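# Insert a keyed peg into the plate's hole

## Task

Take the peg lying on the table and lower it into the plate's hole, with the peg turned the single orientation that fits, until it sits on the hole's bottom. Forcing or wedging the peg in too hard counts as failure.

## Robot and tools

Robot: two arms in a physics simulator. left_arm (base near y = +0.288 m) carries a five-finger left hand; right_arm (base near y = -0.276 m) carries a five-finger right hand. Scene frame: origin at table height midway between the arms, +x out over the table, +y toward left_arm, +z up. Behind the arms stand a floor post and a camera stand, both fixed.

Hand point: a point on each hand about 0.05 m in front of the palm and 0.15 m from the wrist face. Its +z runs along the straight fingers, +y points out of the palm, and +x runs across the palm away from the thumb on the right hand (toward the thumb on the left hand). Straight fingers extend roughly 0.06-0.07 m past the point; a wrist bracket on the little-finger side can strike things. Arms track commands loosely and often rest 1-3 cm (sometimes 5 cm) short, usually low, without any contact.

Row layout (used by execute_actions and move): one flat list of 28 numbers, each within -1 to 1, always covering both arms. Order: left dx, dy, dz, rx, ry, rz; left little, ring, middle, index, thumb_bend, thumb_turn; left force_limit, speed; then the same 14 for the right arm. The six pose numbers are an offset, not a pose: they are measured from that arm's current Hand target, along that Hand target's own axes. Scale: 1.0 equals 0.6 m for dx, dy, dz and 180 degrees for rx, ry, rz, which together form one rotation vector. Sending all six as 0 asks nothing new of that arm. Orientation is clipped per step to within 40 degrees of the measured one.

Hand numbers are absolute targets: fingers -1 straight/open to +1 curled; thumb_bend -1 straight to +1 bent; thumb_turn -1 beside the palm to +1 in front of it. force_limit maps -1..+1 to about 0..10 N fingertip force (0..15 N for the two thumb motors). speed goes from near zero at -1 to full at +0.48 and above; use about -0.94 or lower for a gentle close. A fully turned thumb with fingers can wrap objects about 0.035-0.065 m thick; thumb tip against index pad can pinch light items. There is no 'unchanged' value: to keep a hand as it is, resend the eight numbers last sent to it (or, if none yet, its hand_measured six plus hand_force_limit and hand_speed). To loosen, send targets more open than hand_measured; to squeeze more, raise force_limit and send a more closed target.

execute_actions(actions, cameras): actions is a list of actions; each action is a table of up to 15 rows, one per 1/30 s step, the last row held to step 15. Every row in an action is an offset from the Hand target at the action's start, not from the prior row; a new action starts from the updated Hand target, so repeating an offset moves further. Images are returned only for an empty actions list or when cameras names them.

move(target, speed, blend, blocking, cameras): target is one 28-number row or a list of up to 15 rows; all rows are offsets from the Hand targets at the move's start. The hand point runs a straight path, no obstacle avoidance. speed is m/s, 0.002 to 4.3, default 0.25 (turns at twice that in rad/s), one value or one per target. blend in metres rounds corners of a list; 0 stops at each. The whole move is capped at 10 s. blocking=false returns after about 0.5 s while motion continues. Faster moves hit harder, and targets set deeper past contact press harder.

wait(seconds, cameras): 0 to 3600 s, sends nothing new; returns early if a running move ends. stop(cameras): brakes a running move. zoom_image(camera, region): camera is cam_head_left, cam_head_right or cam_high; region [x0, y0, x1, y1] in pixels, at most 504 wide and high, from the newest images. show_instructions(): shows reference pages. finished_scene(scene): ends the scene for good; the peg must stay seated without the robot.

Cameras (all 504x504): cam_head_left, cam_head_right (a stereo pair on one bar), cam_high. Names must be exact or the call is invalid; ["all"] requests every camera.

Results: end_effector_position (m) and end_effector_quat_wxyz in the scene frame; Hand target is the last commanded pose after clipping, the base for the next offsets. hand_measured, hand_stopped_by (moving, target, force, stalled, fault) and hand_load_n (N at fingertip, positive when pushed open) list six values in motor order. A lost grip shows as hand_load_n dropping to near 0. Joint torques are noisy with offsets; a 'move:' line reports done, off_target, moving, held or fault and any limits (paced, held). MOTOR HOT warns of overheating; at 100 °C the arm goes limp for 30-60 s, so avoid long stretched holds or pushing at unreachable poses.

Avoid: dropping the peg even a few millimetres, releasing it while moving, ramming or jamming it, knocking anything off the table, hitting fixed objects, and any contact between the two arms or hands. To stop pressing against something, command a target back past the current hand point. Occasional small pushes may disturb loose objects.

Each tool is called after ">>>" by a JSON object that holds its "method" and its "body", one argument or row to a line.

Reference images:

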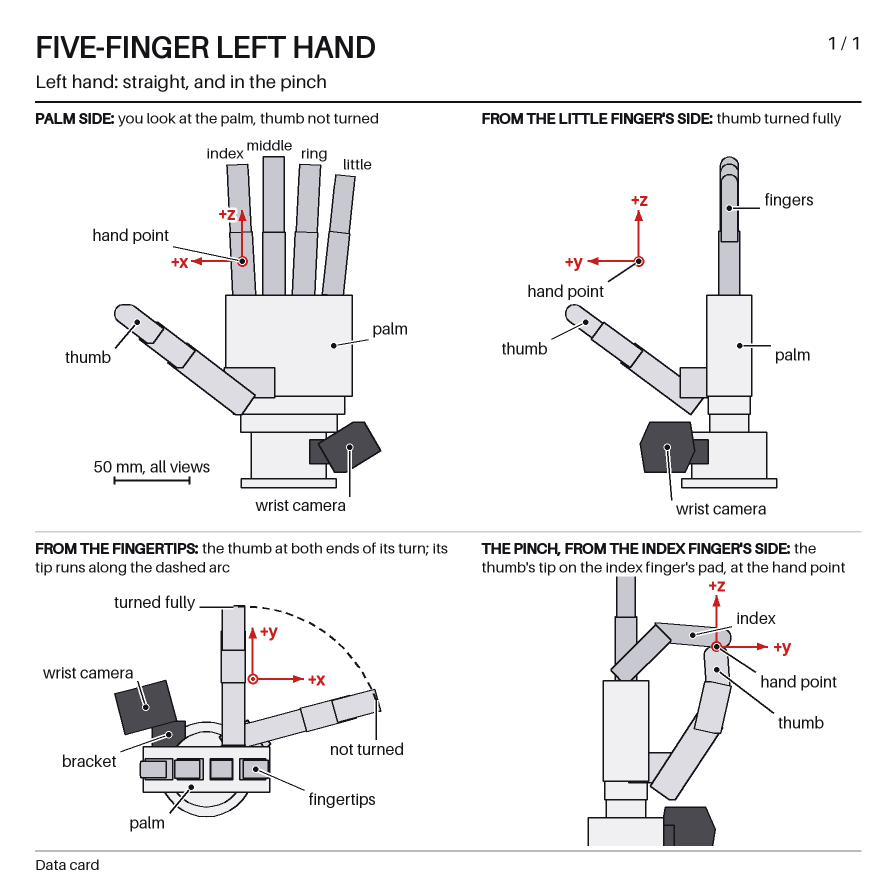

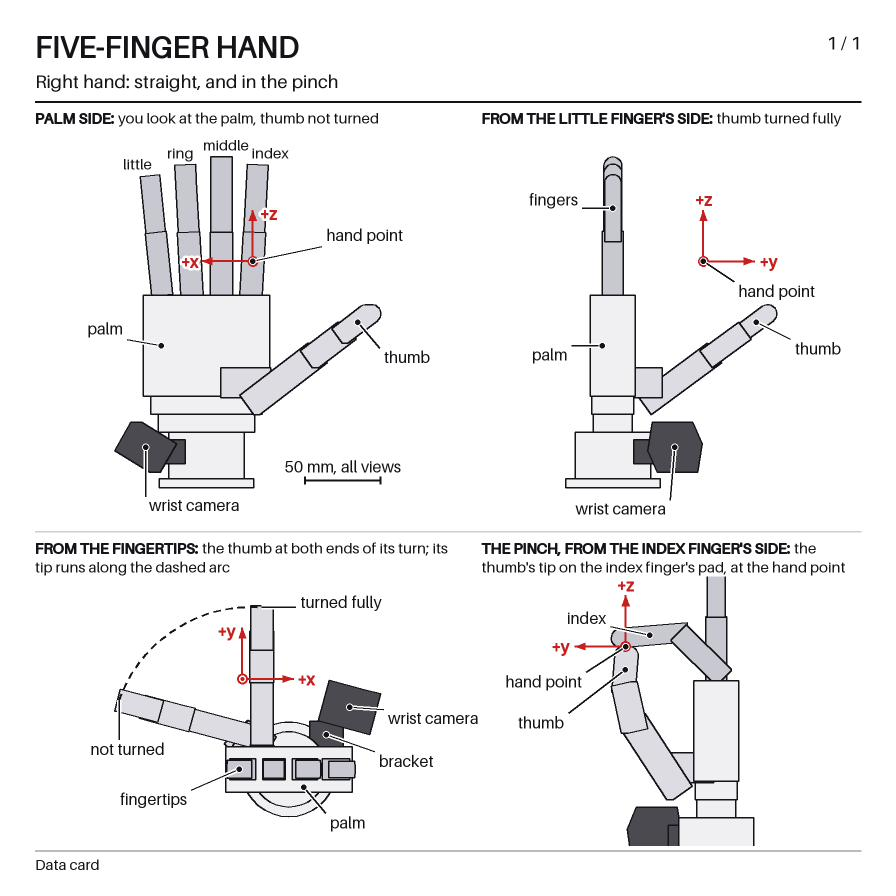

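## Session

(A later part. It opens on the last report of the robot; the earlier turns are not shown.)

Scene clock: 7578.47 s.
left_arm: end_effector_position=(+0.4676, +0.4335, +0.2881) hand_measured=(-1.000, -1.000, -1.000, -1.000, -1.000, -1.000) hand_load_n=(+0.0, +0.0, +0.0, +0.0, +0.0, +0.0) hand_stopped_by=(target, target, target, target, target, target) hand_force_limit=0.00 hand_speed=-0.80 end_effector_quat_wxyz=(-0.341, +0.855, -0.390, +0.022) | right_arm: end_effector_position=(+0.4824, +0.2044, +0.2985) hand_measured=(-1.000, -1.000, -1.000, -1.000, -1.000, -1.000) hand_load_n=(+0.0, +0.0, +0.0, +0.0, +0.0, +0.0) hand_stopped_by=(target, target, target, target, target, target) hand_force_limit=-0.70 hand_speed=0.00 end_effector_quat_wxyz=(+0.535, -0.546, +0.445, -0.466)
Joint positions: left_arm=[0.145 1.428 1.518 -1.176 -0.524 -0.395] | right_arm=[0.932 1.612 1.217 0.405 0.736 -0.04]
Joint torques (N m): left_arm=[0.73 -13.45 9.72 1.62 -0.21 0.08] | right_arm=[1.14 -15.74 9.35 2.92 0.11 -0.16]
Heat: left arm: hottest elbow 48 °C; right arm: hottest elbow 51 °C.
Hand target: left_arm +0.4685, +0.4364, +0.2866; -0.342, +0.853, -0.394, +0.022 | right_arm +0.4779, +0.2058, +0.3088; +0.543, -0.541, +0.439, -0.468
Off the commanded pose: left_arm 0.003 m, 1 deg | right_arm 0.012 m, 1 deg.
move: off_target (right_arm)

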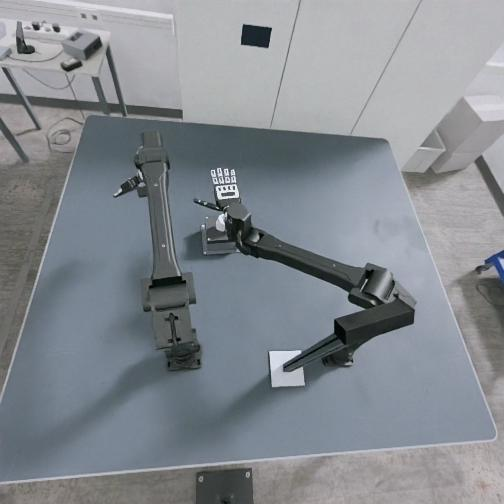

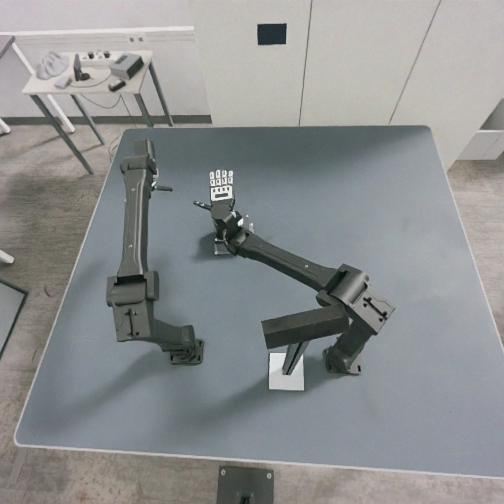

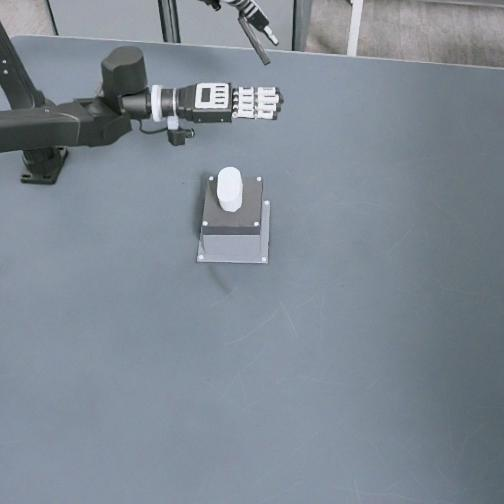

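>>> {"method": "move", "body": {
  "target": [
    [0,0,0,0,0,0,-1,-1,-1,-1,-1,-1,0,-0.8,0.0118,0.1062,-0.1083,0,0,0,-1,-1,-1,-0.5,-1,-1,-0.7,-0.5]
  ],
  "speed": 0.1,
  "cameras": ["all"]
}}

>>> {"method": "zoom_image", "body": {
  "camera": "cam_high",
  "region": [170, 110, 290, 230]
}}

>>> {"method": "zoom_image", "body": {
  "camera": "cam_head_left",
  "region": [180, 170, 260, 250]
}}

Scene clock: 7604.50 s.
left_arm: end_effector_position=(+0.4676, +0.4335, +0.2881) hand_measured=(-1.000, -1.000, -1.000, -1.000, -1.000, -1.000) hand_load_n=(+0.0, +0.0, +0.0, +0.0, +0.0, -0.5) hand_stopped_by=(target, target, target, target, target, target) hand_force_limit=0.00 hand_speed=-0.80 end_effector_quat_wxyz=(-0.341, +0.855, -0.390, +0.022) | right_arm: end_effector_position=(+0.4210, +0.1869, +0.2264) hand_measured=(-1.000, -1.000, -1.000, -0.500, -1.000, -1.000) hand_load_n=(+0.0, +0.0, +0.0, +0.0, +0.0, +0.0) hand_stopped_by=(target, target, target, target, target, target) hand_force_limit=-0.70 hand_speed=-0.50 end_effector_quat_wxyz=(+0.532, -0.551, +0.442, -0.466)
Joint positions: left_arm=[0.145 1.428 1.518 -1.176 -0.524 -0.395] | right_arm=[1.009 1.584 0.974 0.612 0.808 -0.045]
Joint torques (N m): left_arm=[0.67 -13.45 9.73 1.63 -0.21 0.08] | right_arm=[0.85 -15.15 8.38 2.81 0.23 -0.12]
Heat: left arm: hottest elbow 48 °C; right arm: hottest elbow 49 °C.
Hand target: left_arm +0.4685, +0.4364, +0.2866; -0.342, +0.853, -0.394, +0.022 | right_arm +0.4172, +0.1860, +0.2436; +0.544, -0.541, +0.439, -0.468
Off the commanded pose: left_arm 0.003 m, 1 deg | right_arm 0.017 m, 2 deg.
move: off_target (right_arm)

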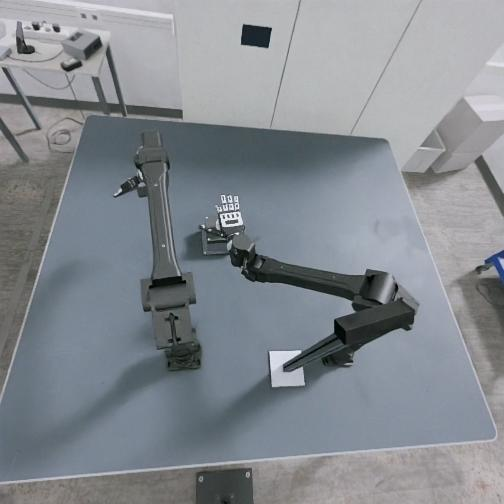

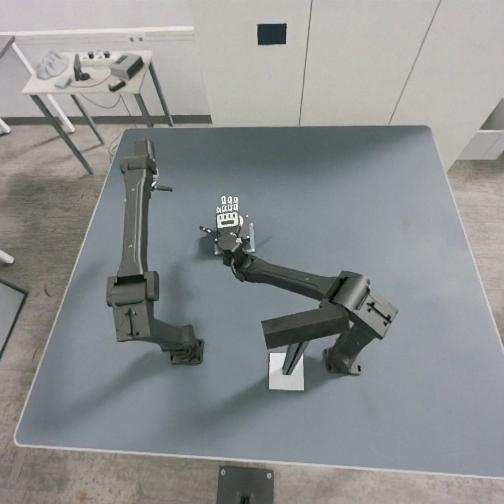

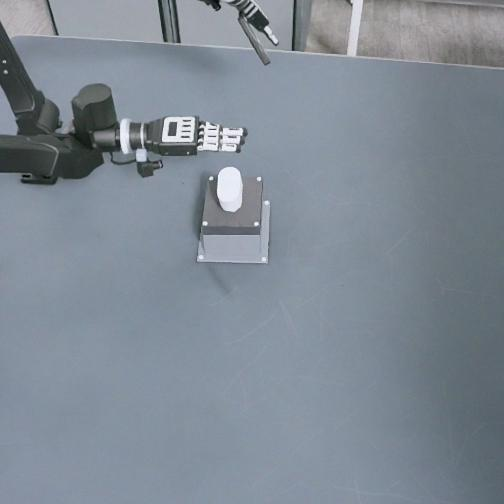

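Scaled by 4.200.

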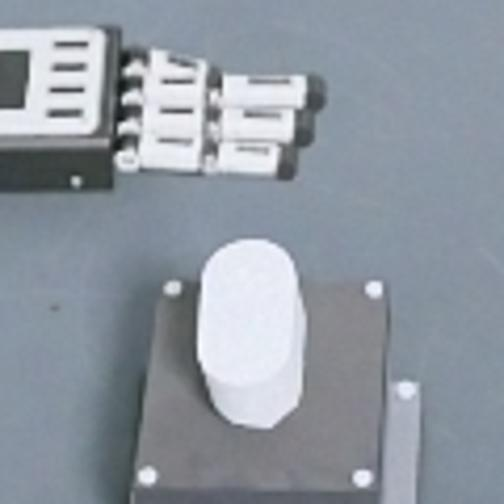

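Scaled by 6.300.

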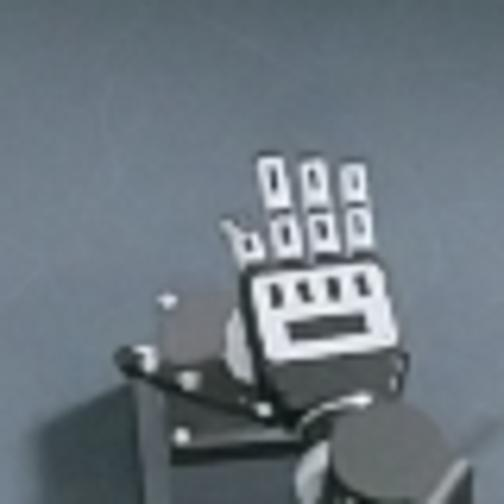

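>>> {"method": "move", "body": {
  "target": [
    [0,0,0,0,0,0,-1,-1,-1,-1,-1,-1,0,-0.8,0.017,0.0778,-0.0297,0,0,0,-1,-1,-1,-0.7,-1,-1,-0.7,-0.5]
  ],
  "speed": 0.08,
  "cameras": ["all"]
}}

>>> {"method": "zoom_image", "body": {
  "camera": "cam_high",
  "region": [180, 140, 260, 220]
}}

>>> {"method": "zoom_image", "body": {
  "camera": "cam_head_left",
  "region": [190, 185, 250, 245]
}}

Scene clock: 7676.20 s.
left_arm: end_effector_position=(+0.4676, +0.4335, +0.2881) hand_measured=(-1.000, -1.000, -1.000, -1.000, -1.000, -1.000) hand_load_n=(+0.0, +0.0, +0.0, +0.0, +0.0, +0.0) hand_stopped_by=(target, target, target, target, target, target) hand_force_limit=0.00 hand_speed=-0.80 end_effector_quat_wxyz=(-0.341, +0.855, -0.390, +0.022) | right_arm: end_effector_position=(+0.4061, +0.1695, +0.1988) hand_measured=(-1.000, -1.000, -1.000, -0.700, -1.000, -1.000) hand_load_n=(+0.0, +0.0, +0.0, +0.0, +0.0, -0.5) hand_stopped_by=(target, target, target, target, target, target) hand_force_limit=-0.70 hand_speed=-0.50 end_effector_quat_wxyz=(+0.543, -0.540, +0.444, -0.466)
Joint positions: left_arm=[0.145 1.428 1.518 -1.176 -0.524 -0.395] | right_arm=[1.016 1.591 0.867 0.759 0.816 -0.046]
Joint torques (N m): left_arm=[0.79 -13.51 9.72 1.62 -0.21 0.08] | right_arm=[1.14 -12.1 7.65 2.88 0.2 -0.13]
Heat: left arm: hottest elbow 48 °C; right arm: hottest elbow 44 °C.
Hand target: left_arm +0.4685, +0.4364, +0.2866; -0.342, +0.853, -0.394, +0.022 | right_arm +0.4031, +0.1718, +0.1966; +0.544, -0.541, +0.439, -0.468
Off the commanded pose: left_arm 0.003 m, 1 deg | right_arm 0.004 m, 1 deg.
move: done

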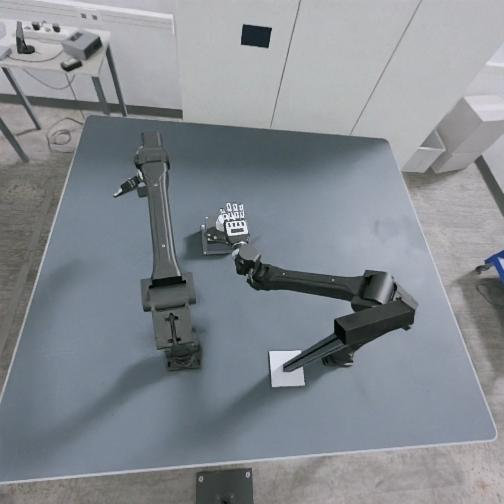

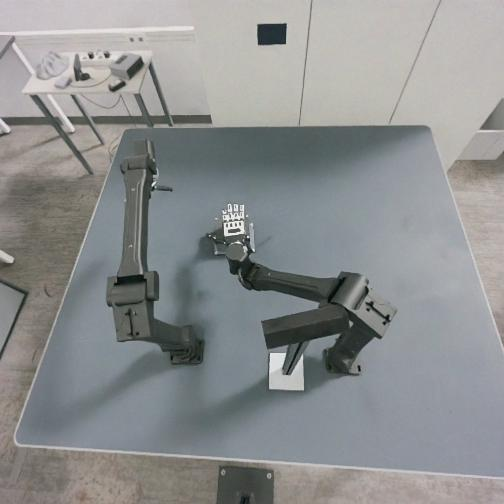

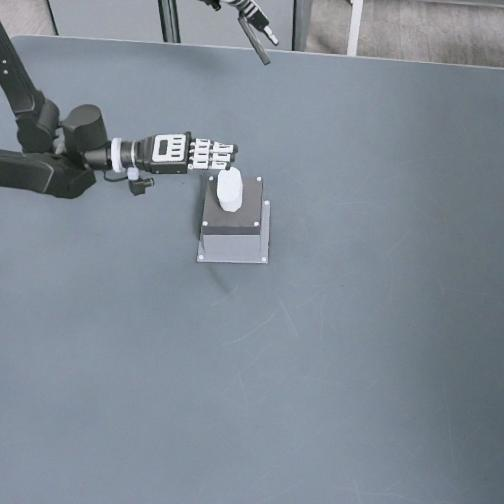

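Scaled by 6.300.

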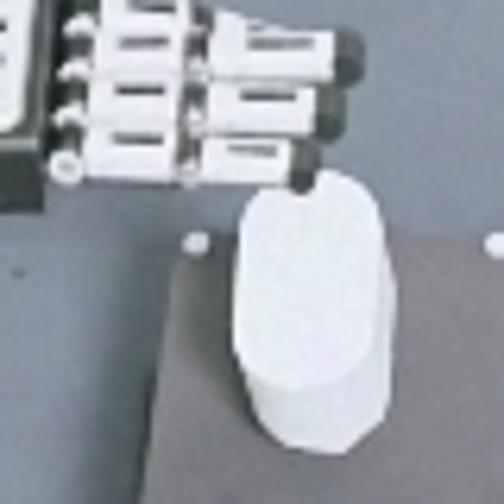

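Scaled by 8.400.

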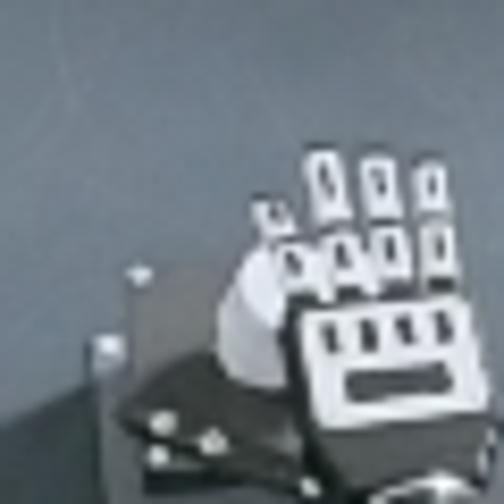

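>>> {"method": "move", "body": {
  "target": [
    [0,0,0,0,0,0,-1,-1,-1,-1,-1,-1,0,-0.8,-0.0066,0.05,0.0005,0,0,0,-1,-1,-1,-0.7,-1,-1,-0.7,-0.5]
  ],
  "speed": 0.04,
  "cameras": ["all"]
}}

>>> {"method": "zoom_image", "body": {
  "camera": "cam_high",
  "region": [200, 150, 260, 210]
}}

>>> {"method": "zoom_image", "body": {
  "camera": "cam_head_left",
  "region": [200, 195, 240, 235]
}}

Scene clock: 7695.43 s.
left_arm: end_effector_position=(+0.4676, +0.4335, +0.2881) hand_measured=(-1.000, -1.000, -1.000, -1.000, -1.000, -1.000) hand_load_n=(+0.0, +0.0, -0.5, +0.0, +0.0, +0.0) hand_stopped_by=(target, target, target, target, target, target) hand_force_limit=0.00 hand_speed=-0.80 end_effector_quat_wxyz=(-0.341, +0.855, -0.390, +0.022) | right_arm: end_effector_position=(+0.4068, +0.1729, +0.1681) hand_measured=(-1.000, -1.000, -1.000, -0.700, -1.000, -1.000) hand_load_n=(+0.0, +0.0, +0.0, +0.0, +0.0, +0.0) hand_stopped_by=(target, target, target, target, target, target) hand_force_limit=-0.70 hand_speed=-0.50 end_effector_quat_wxyz=(+0.543, -0.540, +0.444, -0.466)
Joint positions: left_arm=[0.145 1.428 1.518 -1.176 -0.524 -0.395] | right_arm=[1.018 1.662 0.85 0.846 0.819 -0.046]
Joint torques (N m): left_arm=[0.73 -13.51 9.72 1.62 -0.21 0.08] | right_arm=[1.2 -12.57 7.12 2.85 0.2 -0.13]
Heat: left arm: hottest elbow 48 °C; right arm: hottest elbow 43 °C.
Hand target: left_arm +0.4685, +0.4364, +0.2866; -0.342, +0.853, -0.394, +0.022 | right_arm +0.4037, +0.1750, +0.1665; +0.544, -0.541, +0.439, -0.468
Off the commanded pose: left_arm 0.003 m, 1 deg | right_arm 0.004 m, 1 deg.
move: done

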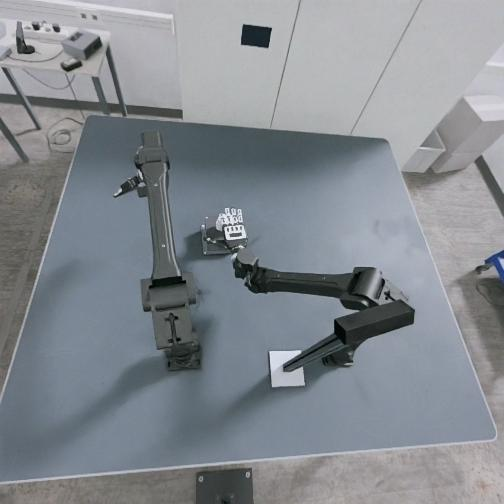

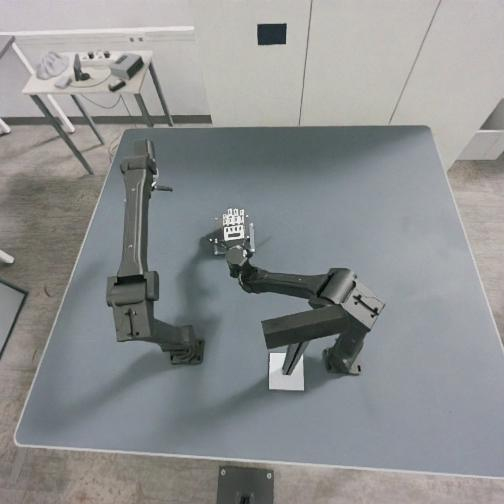

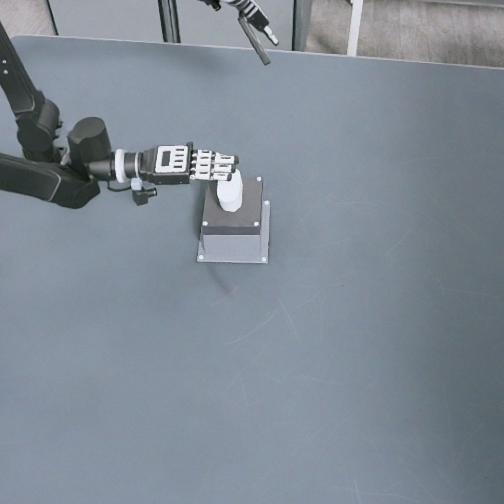

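Scaled by 8.400.

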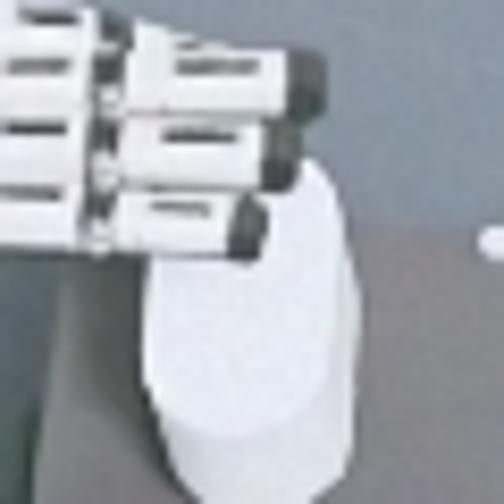

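Scaled by 12.600.

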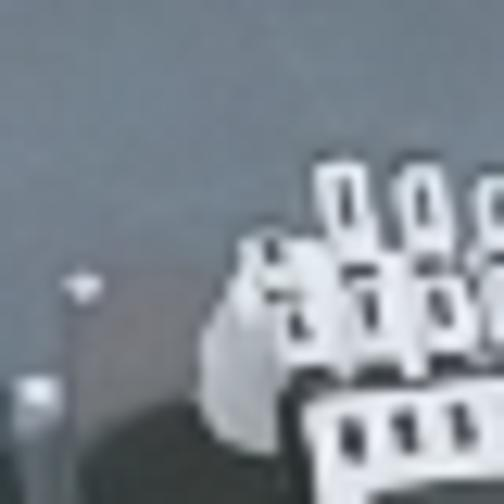

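>>> {"method": "move", "body": {
  "target": [
    [0,0,0,0,0,0,-1,-1,-1,-1,-1,-1,0,-0.8,-0.0005,0.02,0.0002,0,0,0,-1,-1,-1,-0.7,-1,-1,-0.7,-0.5]
  ],
  "speed": 0.03,
  "cameras": ["all"]
}}

>>> {"method": "zoom_image", "body": {
  "camera": "cam_high",
  "region": [200, 150, 260, 210]
}}

>>> {"method": "zoom_image", "body": {
  "camera": "cam_head_left",
  "region": [200, 195, 240, 235]
}}

Scene clock: 7708.13 s.
left_arm: end_effector_position=(+0.4676, +0.4335, +0.2881) hand_measured=(-1.000, -1.000, -1.000, -1.000, -1.000, -1.000) hand_load_n=(+0.0, +0.0, +0.0, +0.0, +0.0, +0.0) hand_stopped_by=(target, target, target, target, target, target) hand_force_limit=0.00 hand_speed=-0.80 end_effector_quat_wxyz=(-0.341, +0.855, -0.390, +0.022) | right_arm: end_effector_position=(+0.4071, +0.1733, +0.1556) hand_measured=(-1.000, -1.000, -1.000, -0.700, -1.000, -1.000) hand_load_n=(+0.0, +0.0, +0.0, +0.0, +0.0, +0.0) hand_stopped_by=(target, target, target, target, target, target) hand_force_limit=-0.70 hand_speed=-0.50 end_effector_quat_wxyz=(+0.542, -0.540, +0.444, -0.466)
Joint positions: left_arm=[0.145 1.428 1.518 -1.176 -0.524 -0.395] | right_arm=[1.018 1.691 0.843 0.881 0.819 -0.046]
Joint torques (N m): left_arm=[0.73 -13.51 9.72 1.63 -0.21 0.08] | right_arm=[1.08 -12.75 6.93 2.76 0.17 -0.14]
Heat: left arm: hottest elbow 48 °C; right arm: hottest elbow 42 °C.
Hand target: left_arm +0.4685, +0.4364, +0.2866; -0.342, +0.853, -0.394, +0.022 | right_arm +0.4043, +0.1751, +0.1546; +0.544, -0.541, +0.439, -0.468
Off the commanded pose: left_arm 0.003 m, 1 deg | right_arm 0.004 m, 1 deg.
move: done

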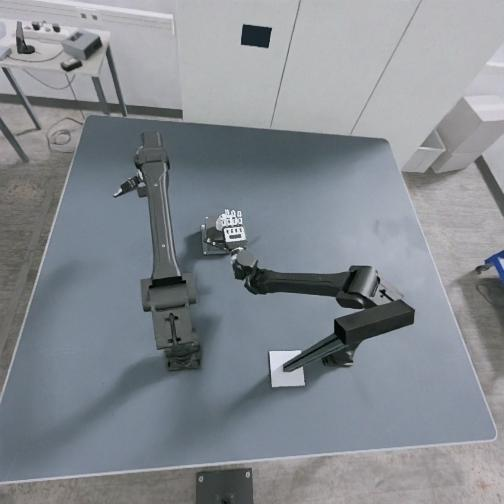

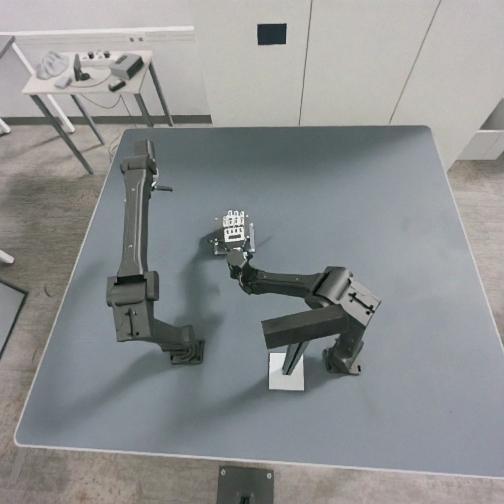

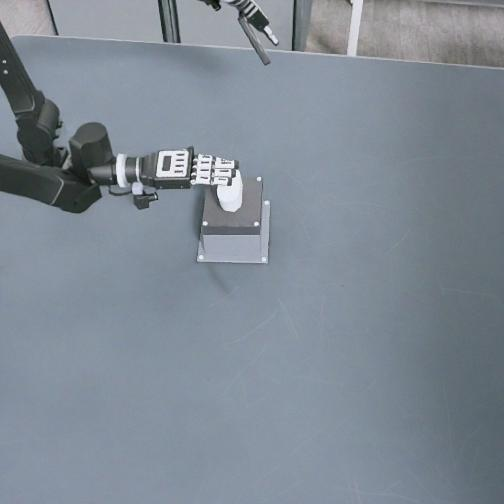

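Scaled by 8.400.

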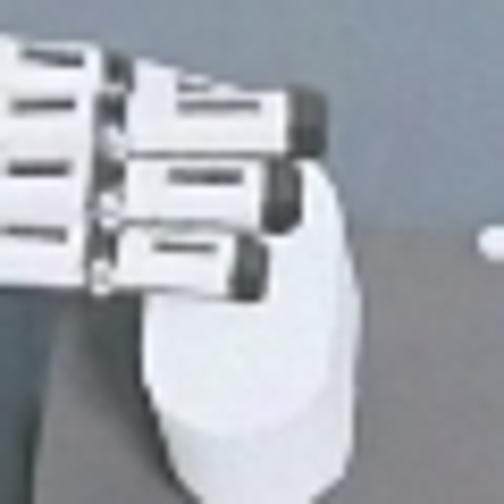

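Scaled by 12.600.

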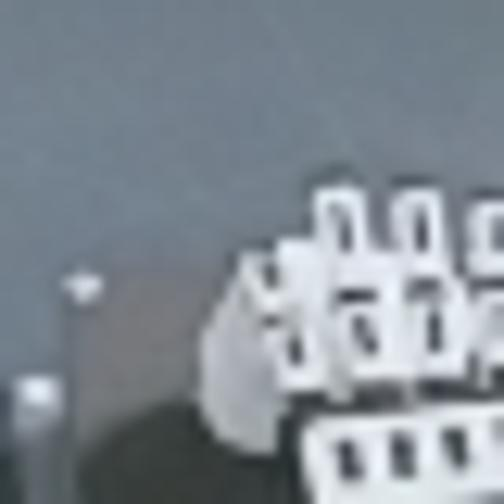

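>>> {"method": "execute_actions", "body": {
  "actions": [
    [[0,0,0,0,0,0,-1,-1,-1,-1,-1,-1,0,-0.8,0,0,0,0,0,0,-1,-1,-1,-0.6,-1,-1,-0.7,-0.94]],
    [[0,0,0,0,0,0,-1,-1,-1,-1,-1,-1,0,-0.8,0,0,0,0,0,0,-1,-1,-1,-0.55,-1,-1,-0.7,-0.94]]
  ],
  "cameras": []
}}

Scene clock: 7724.03 s.
left_arm: end_effector_position=(+0.4676, +0.4335, +0.2881) hand_measured=(-1.000, -1.000, -1.000, -1.000, -1.000, -1.000) hand_load_n=(+0.0, -0.5, +0.0, +0.0, +0.0, +0.0) hand_stopped_by=(target, target, target, target, target, target) hand_force_limit=0.00 hand_speed=-0.80 end_effector_quat_wxyz=(-0.341, +0.855, -0.390, +0.022) | right_arm: end_effector_position=(+0.4074, +0.1735, +0.1576) hand_measured=(-1.000, -1.000, -1.000, -0.550, -1.000, -1.000) hand_load_n=(+0.0, +0.0, +0.0, +1.0, +0.0, +0.0) hand_stopped_by=(target, target, target, target, target, target) hand_force_limit=-0.70 hand_speed=-0.94 end_effector_quat_wxyz=(+0.545, -0.537, +0.444, -0.466)
Joint positions: left_arm=[0.145 1.428 1.518 -1.176 -0.524 -0.395] | right_arm=[1.018 1.691 0.843 0.89 0.82 -0.046]
Joint torques (N m): left_arm=[0.73 -13.51 9.72 1.63 -0.21 0.08] | right_arm=[1.08 -12.81 6.9 2.44 0.14 -0.13]
Heat: left arm: hottest elbow 48 °C; right arm: hottest elbow 42 °C.
Hand target: left_arm +0.4685, +0.4364, +0.2866; -0.342, +0.853, -0.394, +0.022 | right_arm +0.4043, +0.1751, +0.1546; +0.544, -0.541, +0.439, -0.468
Off the commanded pose: left_arm 0.003 m, 1 deg | right_arm 0.005 m, 1 deg.
Step readings (end_effector_position of left_arm | right_arm):
0: (+0.4676, +0.4335, +0.2881) | (+0.4071, +0.1733, +0.1556)
1: (+0.4676, +0.4335, +0.2881) | (+0.4071, +0.1733, +0.1556)
2: (+0.4676, +0.4335, +0.2881) | (+0.4071, +0.1733, +0.1556)
4: (+0.4676, +0.4335, +0.2881) | (+0.4071, +0.1733, +0.1556)
8: (+0.4676, +0.4335, +0.2881) | (+0.4071, +0.1733, +0.1556)
15: (+0.4676, +0.4335, +0.2881) | (+0.4071, +0.1733, +0.1556)
16: (+0.4676, +0.4335, +0.2881) | (+0.4071, +0.1733, +0.1556)
17: (+0.4676, +0.4335, +0.2881) | (+0.4071, +0.1733, +0.1556)
19: (+0.4676, +0.4335, +0.2881) | (+0.4071, +0.1733, +0.1557)
23: (+0.4676, +0.4335, +0.2881) | (+0.4072, +0.1734, +0.1564)
30: (+0.4676, +0.4335, +0.2881) | (+0.4074, +0.1735, +0.1576)

>>> {"method": "execute_actions", "body": {
  "actions": [
    [[0,0,0,0,0,0,-1,-1,-1,-1,-1,-1,0,-0.8,0,0,0,0,0,0,-1,-1,-1,-0.51,-1,-1,-0.6,-0.94]]
  ],
  "cameras": ["cam_high","cam_head_left"]
}}

>>> {"method": "zoom_image", "body": {
  "camera": "cam_high",
  "region": [200, 160, 260, 220]
}}

>>> {"method": "zoom_image", "body": {
  "camera": "cam_head_left",
  "region": [200, 200, 240, 240]
}}

Scene clock: 7731.73 s.
left_arm: end_effector_position=(+0.4676, +0.4335, +0.2881) hand_measured=(-1.000, -1.000, -1.000, -1.000, -1.000, -1.000) hand_load_n=(+0.0, +0.0, +0.0, +0.0, +0.0, +0.0) hand_stopped_by=(target, target, target, target, target, target) hand_force_limit=0.00 hand_speed=-0.80 end_effector_quat_wxyz=(-0.341, +0.855, -0.390, +0.022) | right_arm: end_effector_position=(+0.4076, +0.1736, +0.1587) hand_measured=(-1.000, -1.000, -1.000, -0.518, -1.000, -1.000) hand_load_n=(+0.0, +0.0, -0.5, +1.5, +0.0, +0.0) hand_stopped_by=(target, target, target, force, target, target) hand_force_limit=-0.60 hand_speed=-0.94 end_effector_quat_wxyz=(+0.547, -0.535, +0.445, -0.466)
Joint positions: left_arm=[0.145 1.428 1.518 -1.176 -0.524 -0.395] | right_arm=[1.018 1.691 0.843 0.895 0.821 -0.046]
Joint torques (N m): left_arm=[0.73 -13.51 9.73 1.63 -0.21 0.07] | right_arm=[1.08 -12.75 6.91 2.25 0.11 -0.13]
Heat: left arm: hottest elbow 48 °C; right arm: hottest elbow 42 °C.
Hand target: left_arm +0.4685, +0.4364, +0.2866; -0.342, +0.853, -0.394, +0.022 | right_arm +0.4043, +0.1751, +0.1546; +0.544, -0.541, +0.439, -0.468
Off the commanded pose: left_arm 0.003 m, 1 deg | right_arm 0.006 m, 1 deg.
Step readings (end_effector_position of left_arm | right_arm):
0: (+0.4676, +0.4335, +0.2881) | (+0.4074, +0.1735, +0.1576)
1: (+0.4676, +0.4335, +0.2881) | (+0.4074, +0.1735, +0.1576)
2: (+0.4676, +0.4335, +0.2881) | (+0.4074, +0.1735, +0.1576)
4: (+0.4676, +0.4335, +0.2881) | (+0.4074, +0.1736, +0.1578)
8: (+0.4676, +0.4335, +0.2881) | (+0.4075, +0.1736, +0.1585)
15: (+0.4676, +0.4335, +0.2881) | (+0.4076, +0.1736, +0.1587)
Images, in order (width x height): cam_head_left 504x504, cam_high 504x504.

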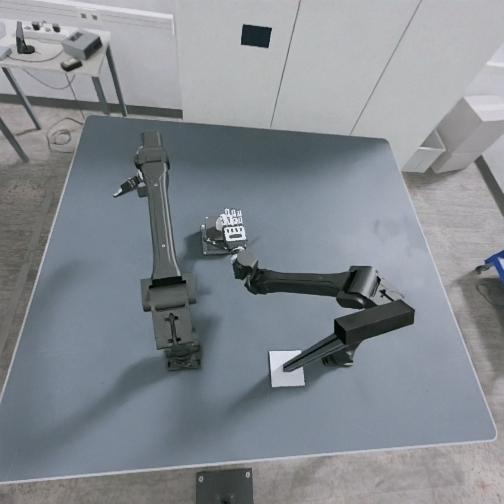

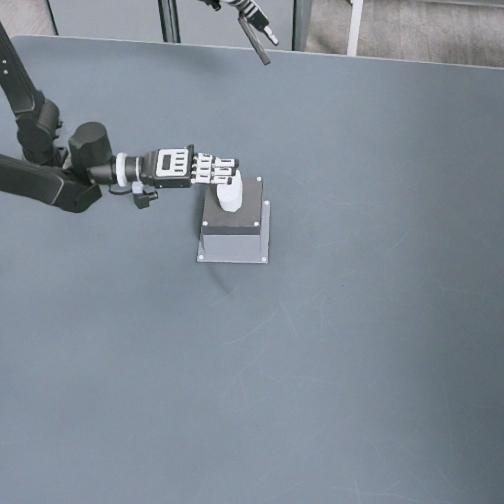

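Scaled by 8.400.

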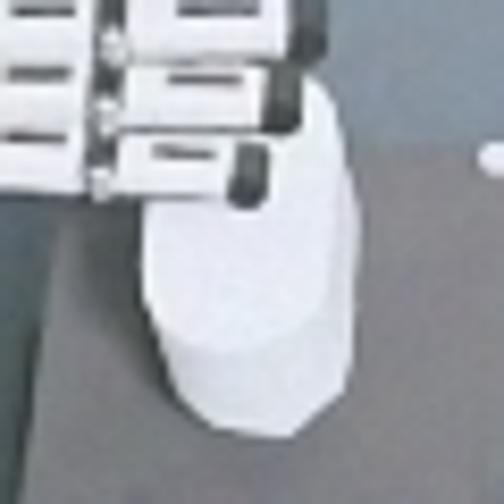

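Scaled by 12.600.

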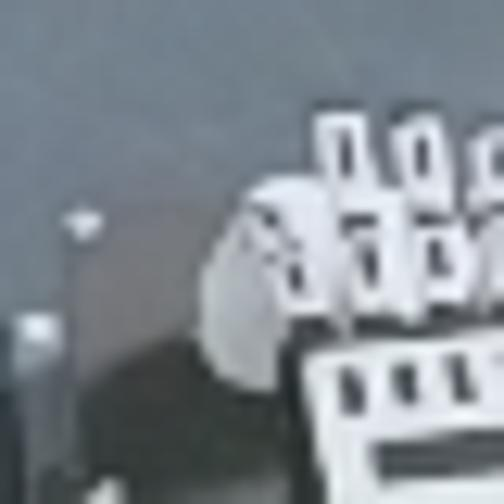

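>>> {"method": "execute_actions", "body": {
  "actions": [
    [[0,0,0,0,0,0,-1,-1,-1,-1,-1,-1,0,-0.8,0,0,0,0,0,0,-1,-1,-1,-0.48,-1,-1,-0.5,-0.94]],
    [[0,0,0,0,0,0,-1,-1,-1,-1,-1,-1,0,-0.8,0,0,0,0,0,0,-1,-1,-1,-0.45,-1,-1,-0.4,-0.94]]
  ],
  "cameras": ["cam_high","cam_head_left"]
}}

>>> {"method": "zoom_image", "body": {
  "camera": "cam_high",
  "region": [200, 160, 260, 220]
}}

>>> {"method": "zoom_image", "body": {
  "camera": "cam_head_left",
  "region": [200, 200, 240, 240]
}}

Scene clock: 7741.07 s.
left_arm: end_effector_position=(+0.4676, +0.4335, +0.2881) hand_measured=(-1.000, -1.000, -1.000, -1.000, -1.000, -1.000) hand_load_n=(+0.0, +0.0, +0.0, +0.0, +0.0, +0.0) hand_stopped_by=(target, target, target, target, target, target) hand_force_limit=0.00 hand_speed=-0.80 end_effector_quat_wxyz=(-0.341, +0.855, -0.390, +0.022) | right_arm: end_effector_position=(+0.4078, +0.1737, +0.1605) hand_measured=(-1.000, -1.000, -1.000, -0.464, -1.000, -1.000) hand_load_n=(+0.0, +0.0, +0.0, +3.0, +0.0, +0.0) hand_stopped_by=(target, target, target, force, target, target) hand_force_limit=-0.40 hand_speed=-0.94 end_effector_quat_wxyz=(+0.549, -0.532, +0.445, -0.466)
Joint positions: left_arm=[0.145 1.428 1.518 -1.176 -0.524 -0.395] | right_arm=[1.018 1.691 0.843 0.902 0.822 -0.046]
Joint torques (N m): left_arm=[0.73 -13.51 9.72 1.61 -0.21 0.08] | right_arm=[1.08 -12.75 6.93 1.91 0.06 -0.13]
Heat: left arm: hottest elbow 48 °C; right arm: hottest elbow 42 °C.
Hand target: left_arm +0.4685, +0.4364, +0.2866; -0.342, +0.853, -0.394, +0.022 | right_arm +0.4043, +0.1751, +0.1546; +0.544, -0.541, +0.439, -0.468
Off the commanded pose: left_arm 0.003 m, 1 deg | right_arm 0.007 m, 1 deg.
Step readings (end_effector_position of left_arm | right_arm):
0: (+0.4676, +0.4335, +0.2881) | (+0.4076, +0.1736, +0.1587)
1: (+0.4676, +0.4335, +0.2881) | (+0.4076, +0.1736, +0.1587)
2: (+0.4676, +0.4335, +0.2881) | (+0.4076, +0.1736, +0.1587)
4: (+0.4676, +0.4335, +0.2881) | (+0.4076, +0.1736, +0.1589)
8: (+0.4676, +0.4335, +0.2881) | (+0.4077, +0.1737, +0.1594)
15: (+0.4676, +0.4335, +0.2881) | (+0.4077, +0.1737, +0.1594)
16: (+0.4676, +0.4335, +0.2881) | (+0.4077, +0.1737, +0.1594)
17: (+0.4676, +0.4335, +0.2881) | (+0.4077, +0.1737, +0.1594)
19: (+0.4676, +0.4335, +0.2881) | (+0.4077, +0.1737, +0.1596)
23: (+0.4676, +0.4335, +0.2881) | (+0.4078, +0.1737, +0.1604)
30: (+0.4676, +0.4335, +0.2881) | (+0.4078, +0.1737, +0.1605)
Images, in order (width x height): cam_head_left 504x504, cam_high 504x504.

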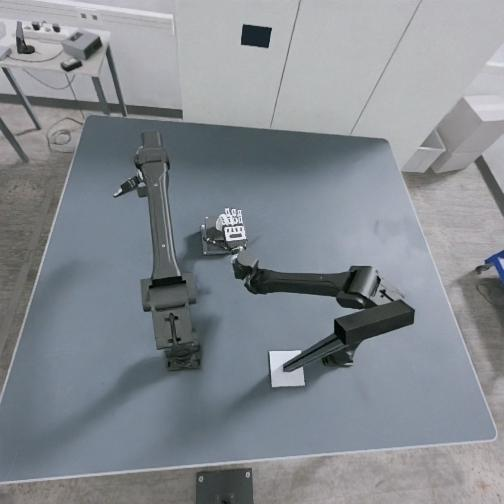

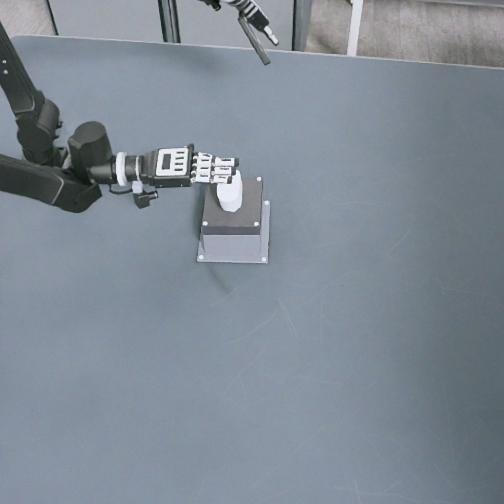

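Scaled by 8.400.

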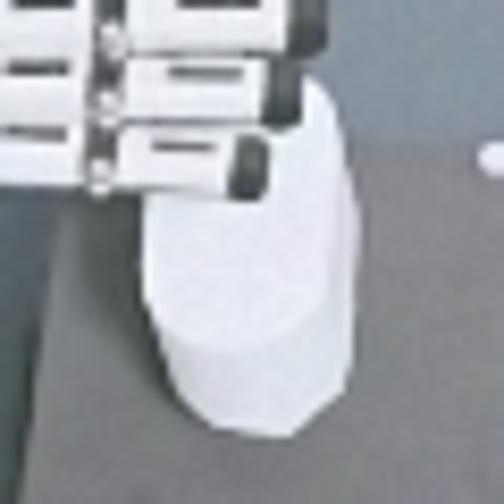

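Scaled by 12.600.

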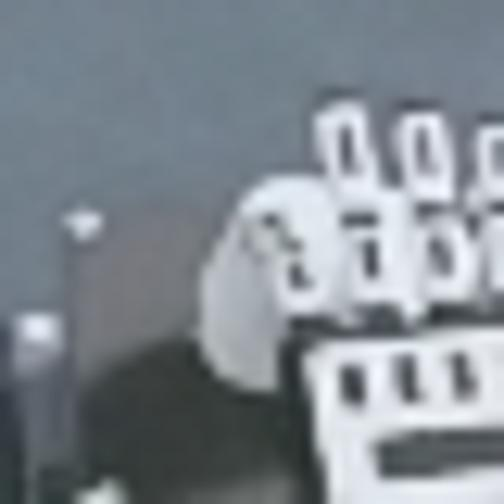

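>>> {"method": "move", "body": {
  "target": [
    [0,0,0,0,0,0,-1,-1,-1,-1,-1,-1,0,-0.8,0.0001,-0.005,0,0,0,0,-1,-1,-1,-0.7,-1,-1,-0.7,-0.8],
    [0,0,0,0,0,0,-1,-1,-1,-1,-1,-1,0,-0.8,0.0025,-0.075,0.0006,0,0,0,-1,-1,-1,-0.7,-1,-1,-0.7,-0.8],
    [0,0,0,0,0,0,-1,-1,-1,-1,-1,-1,0,-0.8,0.156,-0.07,-0.0165,0,0,0,-1,-1,-1,-0.5,-1,-1,-0.7,-0.8]
  ],
  "speed": [0.03, 0.06, 0.1],
  "cameras": ["all"]
}}

>>> {"method": "zoom_image", "body": {
  "camera": "cam_high",
  "region": [190, 150, 270, 230]
}}

>>> {"method": "zoom_image", "body": {
  "camera": "cam_head_left",
  "region": [200, 195, 260, 255]
}}

Scene clock: 7794.33 s.
left_arm: end_effector_position=(+0.4676, +0.4335, +0.2881) hand_measured=(-1.000, -1.000, -1.000, -1.000, -1.000, -1.000) hand_load_n=(+0.0, +0.0, +0.0, +0.0, +0.0, +0.0) hand_stopped_by=(target, target, target, target, target, target) hand_force_limit=0.00 hand_speed=-0.80 end_effector_quat_wxyz=(-0.341, +0.855, -0.390, +0.022) | right_arm: end_effector_position=(+0.4086, +0.0858, +0.1868) hand_measured=(-1.000, -1.000, -1.000, -0.500, -1.000, -1.000) hand_load_n=(+0.0, +0.0, +0.0, +0.0, +0.0, +0.0) hand_stopped_by=(target, target, target, target, target, target) hand_force_limit=-0.70 hand_speed=-0.80 end_effector_quat_wxyz=(+0.534, -0.551, +0.440, -0.466)
Joint positions: left_arm=[0.145 1.428 1.518 -1.176 -0.524 -0.395] | right_arm=[0.891 1.452 0.683 0.776 0.685 -0.048]
Joint torques (N m): left_arm=[0.73 -13.51 9.73 1.62 -0.21 0.08] | right_arm=[-0.09 -11.81 7.43 2.81 -0.04 -0.04]
Heat: left arm: hottest elbow 48 °C; right arm: hottest elbow 42 °C.
Hand target: left_arm +0.4685, +0.4364, +0.2866; -0.342, +0.853, -0.394, +0.022 | right_arm +0.4095, +0.0822, +0.1990; +0.544, -0.540, +0.439, -0.468
Off the commanded pose: left_arm 0.003 m, 1 deg | right_arm 0.013 m, 2 deg.
move: off_target (right_arm); target 3's new numbers were sent with right_arm's hand 0.013 m and 2 deg from that target

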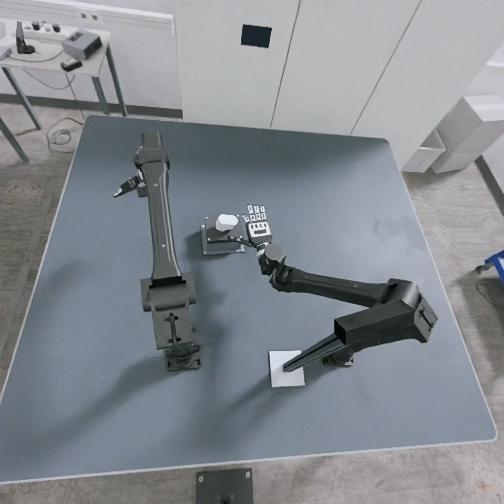

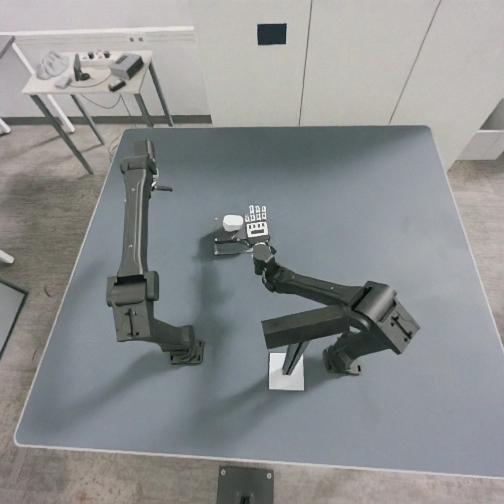

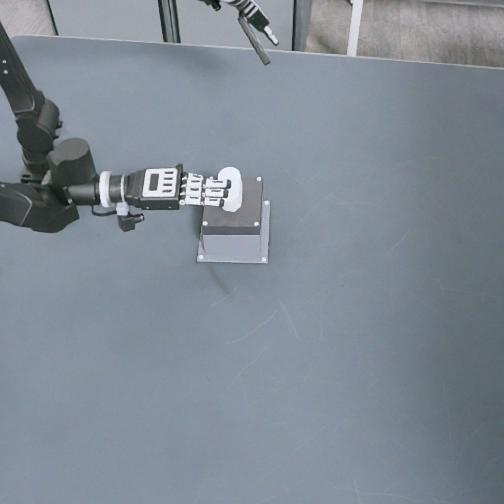

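Scaled by 6.300.

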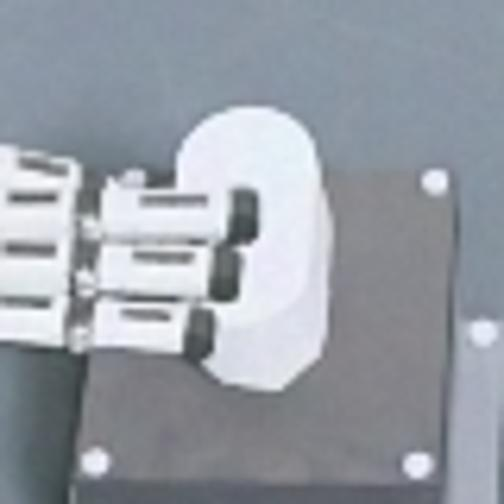

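Scaled by 8.400.

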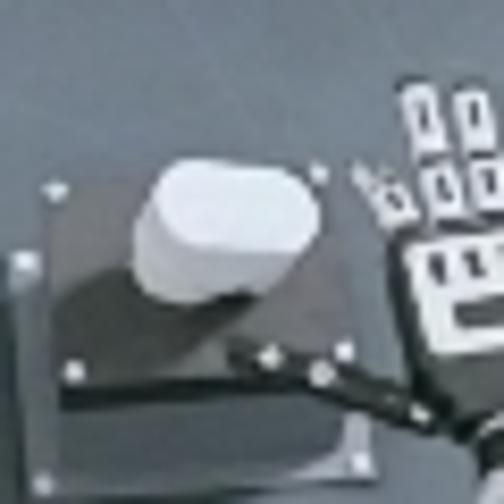

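>>> {"method": "move", "body": {
  "target": [
    [0,0,0,0,0,0,-1,-1,-1,-1,-1,-1,0,-0.8,0.0142,0.0007,0.0043,0,0,0,-1,-1,-1,-0.5,-1,-1,-0.7,-0.8],
    [0,0,0,0,0,0,-1,-1,-1,-1,-1,-1,0,-0.8,0.0117,0.084,0.0037,0,0,0,-1,-1,-1,-0.5,-1,-1,-0.7,-0.8]
  ],
  "speed": [0.04, 0.05],
  "cameras": ["all"]
}}

>>> {"method": "zoom_image", "body": {
  "camera": "cam_high",
  "region": [190, 150, 270, 230]
}}

>>> {"method": "zoom_image", "body": {
  "camera": "cam_head_left",
  "region": [200, 195, 260, 255]
}}

Scene clock: 7820.23 s.
left_arm: end_effector_position=(+0.4676, +0.4335, +0.2881) hand_measured=(-1.000, -1.000, -1.000, -1.000, -1.000, -1.000) hand_load_n=(+0.0, +0.0, +0.0, +0.0, +0.0, +0.0) hand_stopped_by=(target, target, target, target, target, target) hand_force_limit=0.00 hand_speed=-0.80 end_effector_quat_wxyz=(-0.341, +0.855, -0.390, +0.022) | right_arm: end_effector_position=(+0.4121, +0.0775, +0.1492) hand_measured=(-1.000, -1.000, -1.000, -0.500, -1.000, -1.000) hand_load_n=(+0.0, +0.0, +0.0, +0.0, +0.0, +0.0) hand_stopped_by=(target, target, target, target, target, target) hand_force_limit=-0.70 hand_speed=-0.80 end_effector_quat_wxyz=(+0.542, -0.544, +0.439, -0.466)
Joint positions: left_arm=[0.145 1.428 1.518 -1.176 -0.524 -0.395] | right_arm=[0.87 1.552 0.631 0.948 0.662 -0.048]
Joint torques (N m): left_arm=[0.73 -13.45 9.72 1.63 -0.21 0.08] | right_arm=[-0.21 -10.23 6.45 3.02 -0.04 -0.03]
Heat: left arm: hottest elbow 48 °C; right arm: hottest elbow 41 °C.
Hand target: left_arm +0.4685, +0.4364, +0.2866; -0.342, +0.853, -0.394, +0.022 | right_arm +0.4146, +0.0745, +0.1489; +0.544, -0.540, +0.439, -0.468
Off the commanded pose: left_arm 0.003 m, 1 deg | right_arm 0.004 m, 1 deg.
move: done

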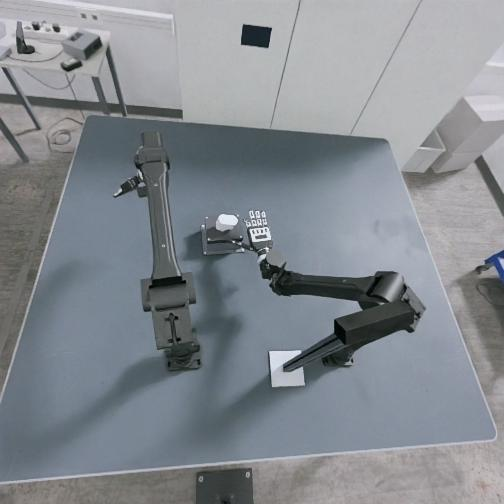

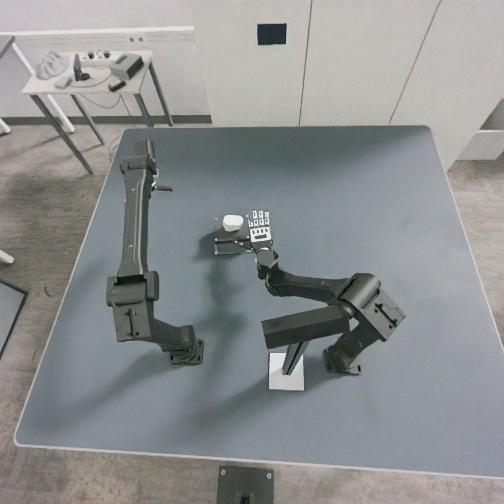

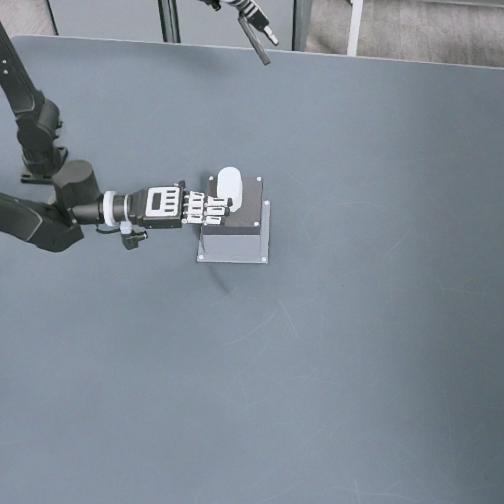

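Scaled by 6.300.

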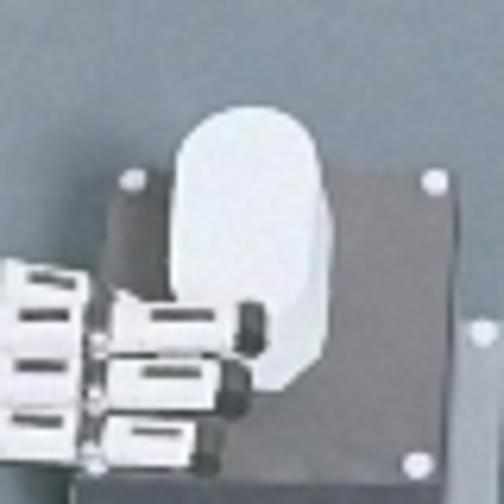

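Scaled by 8.400.

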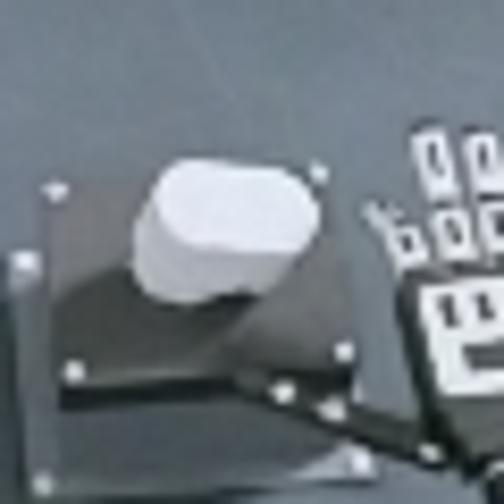

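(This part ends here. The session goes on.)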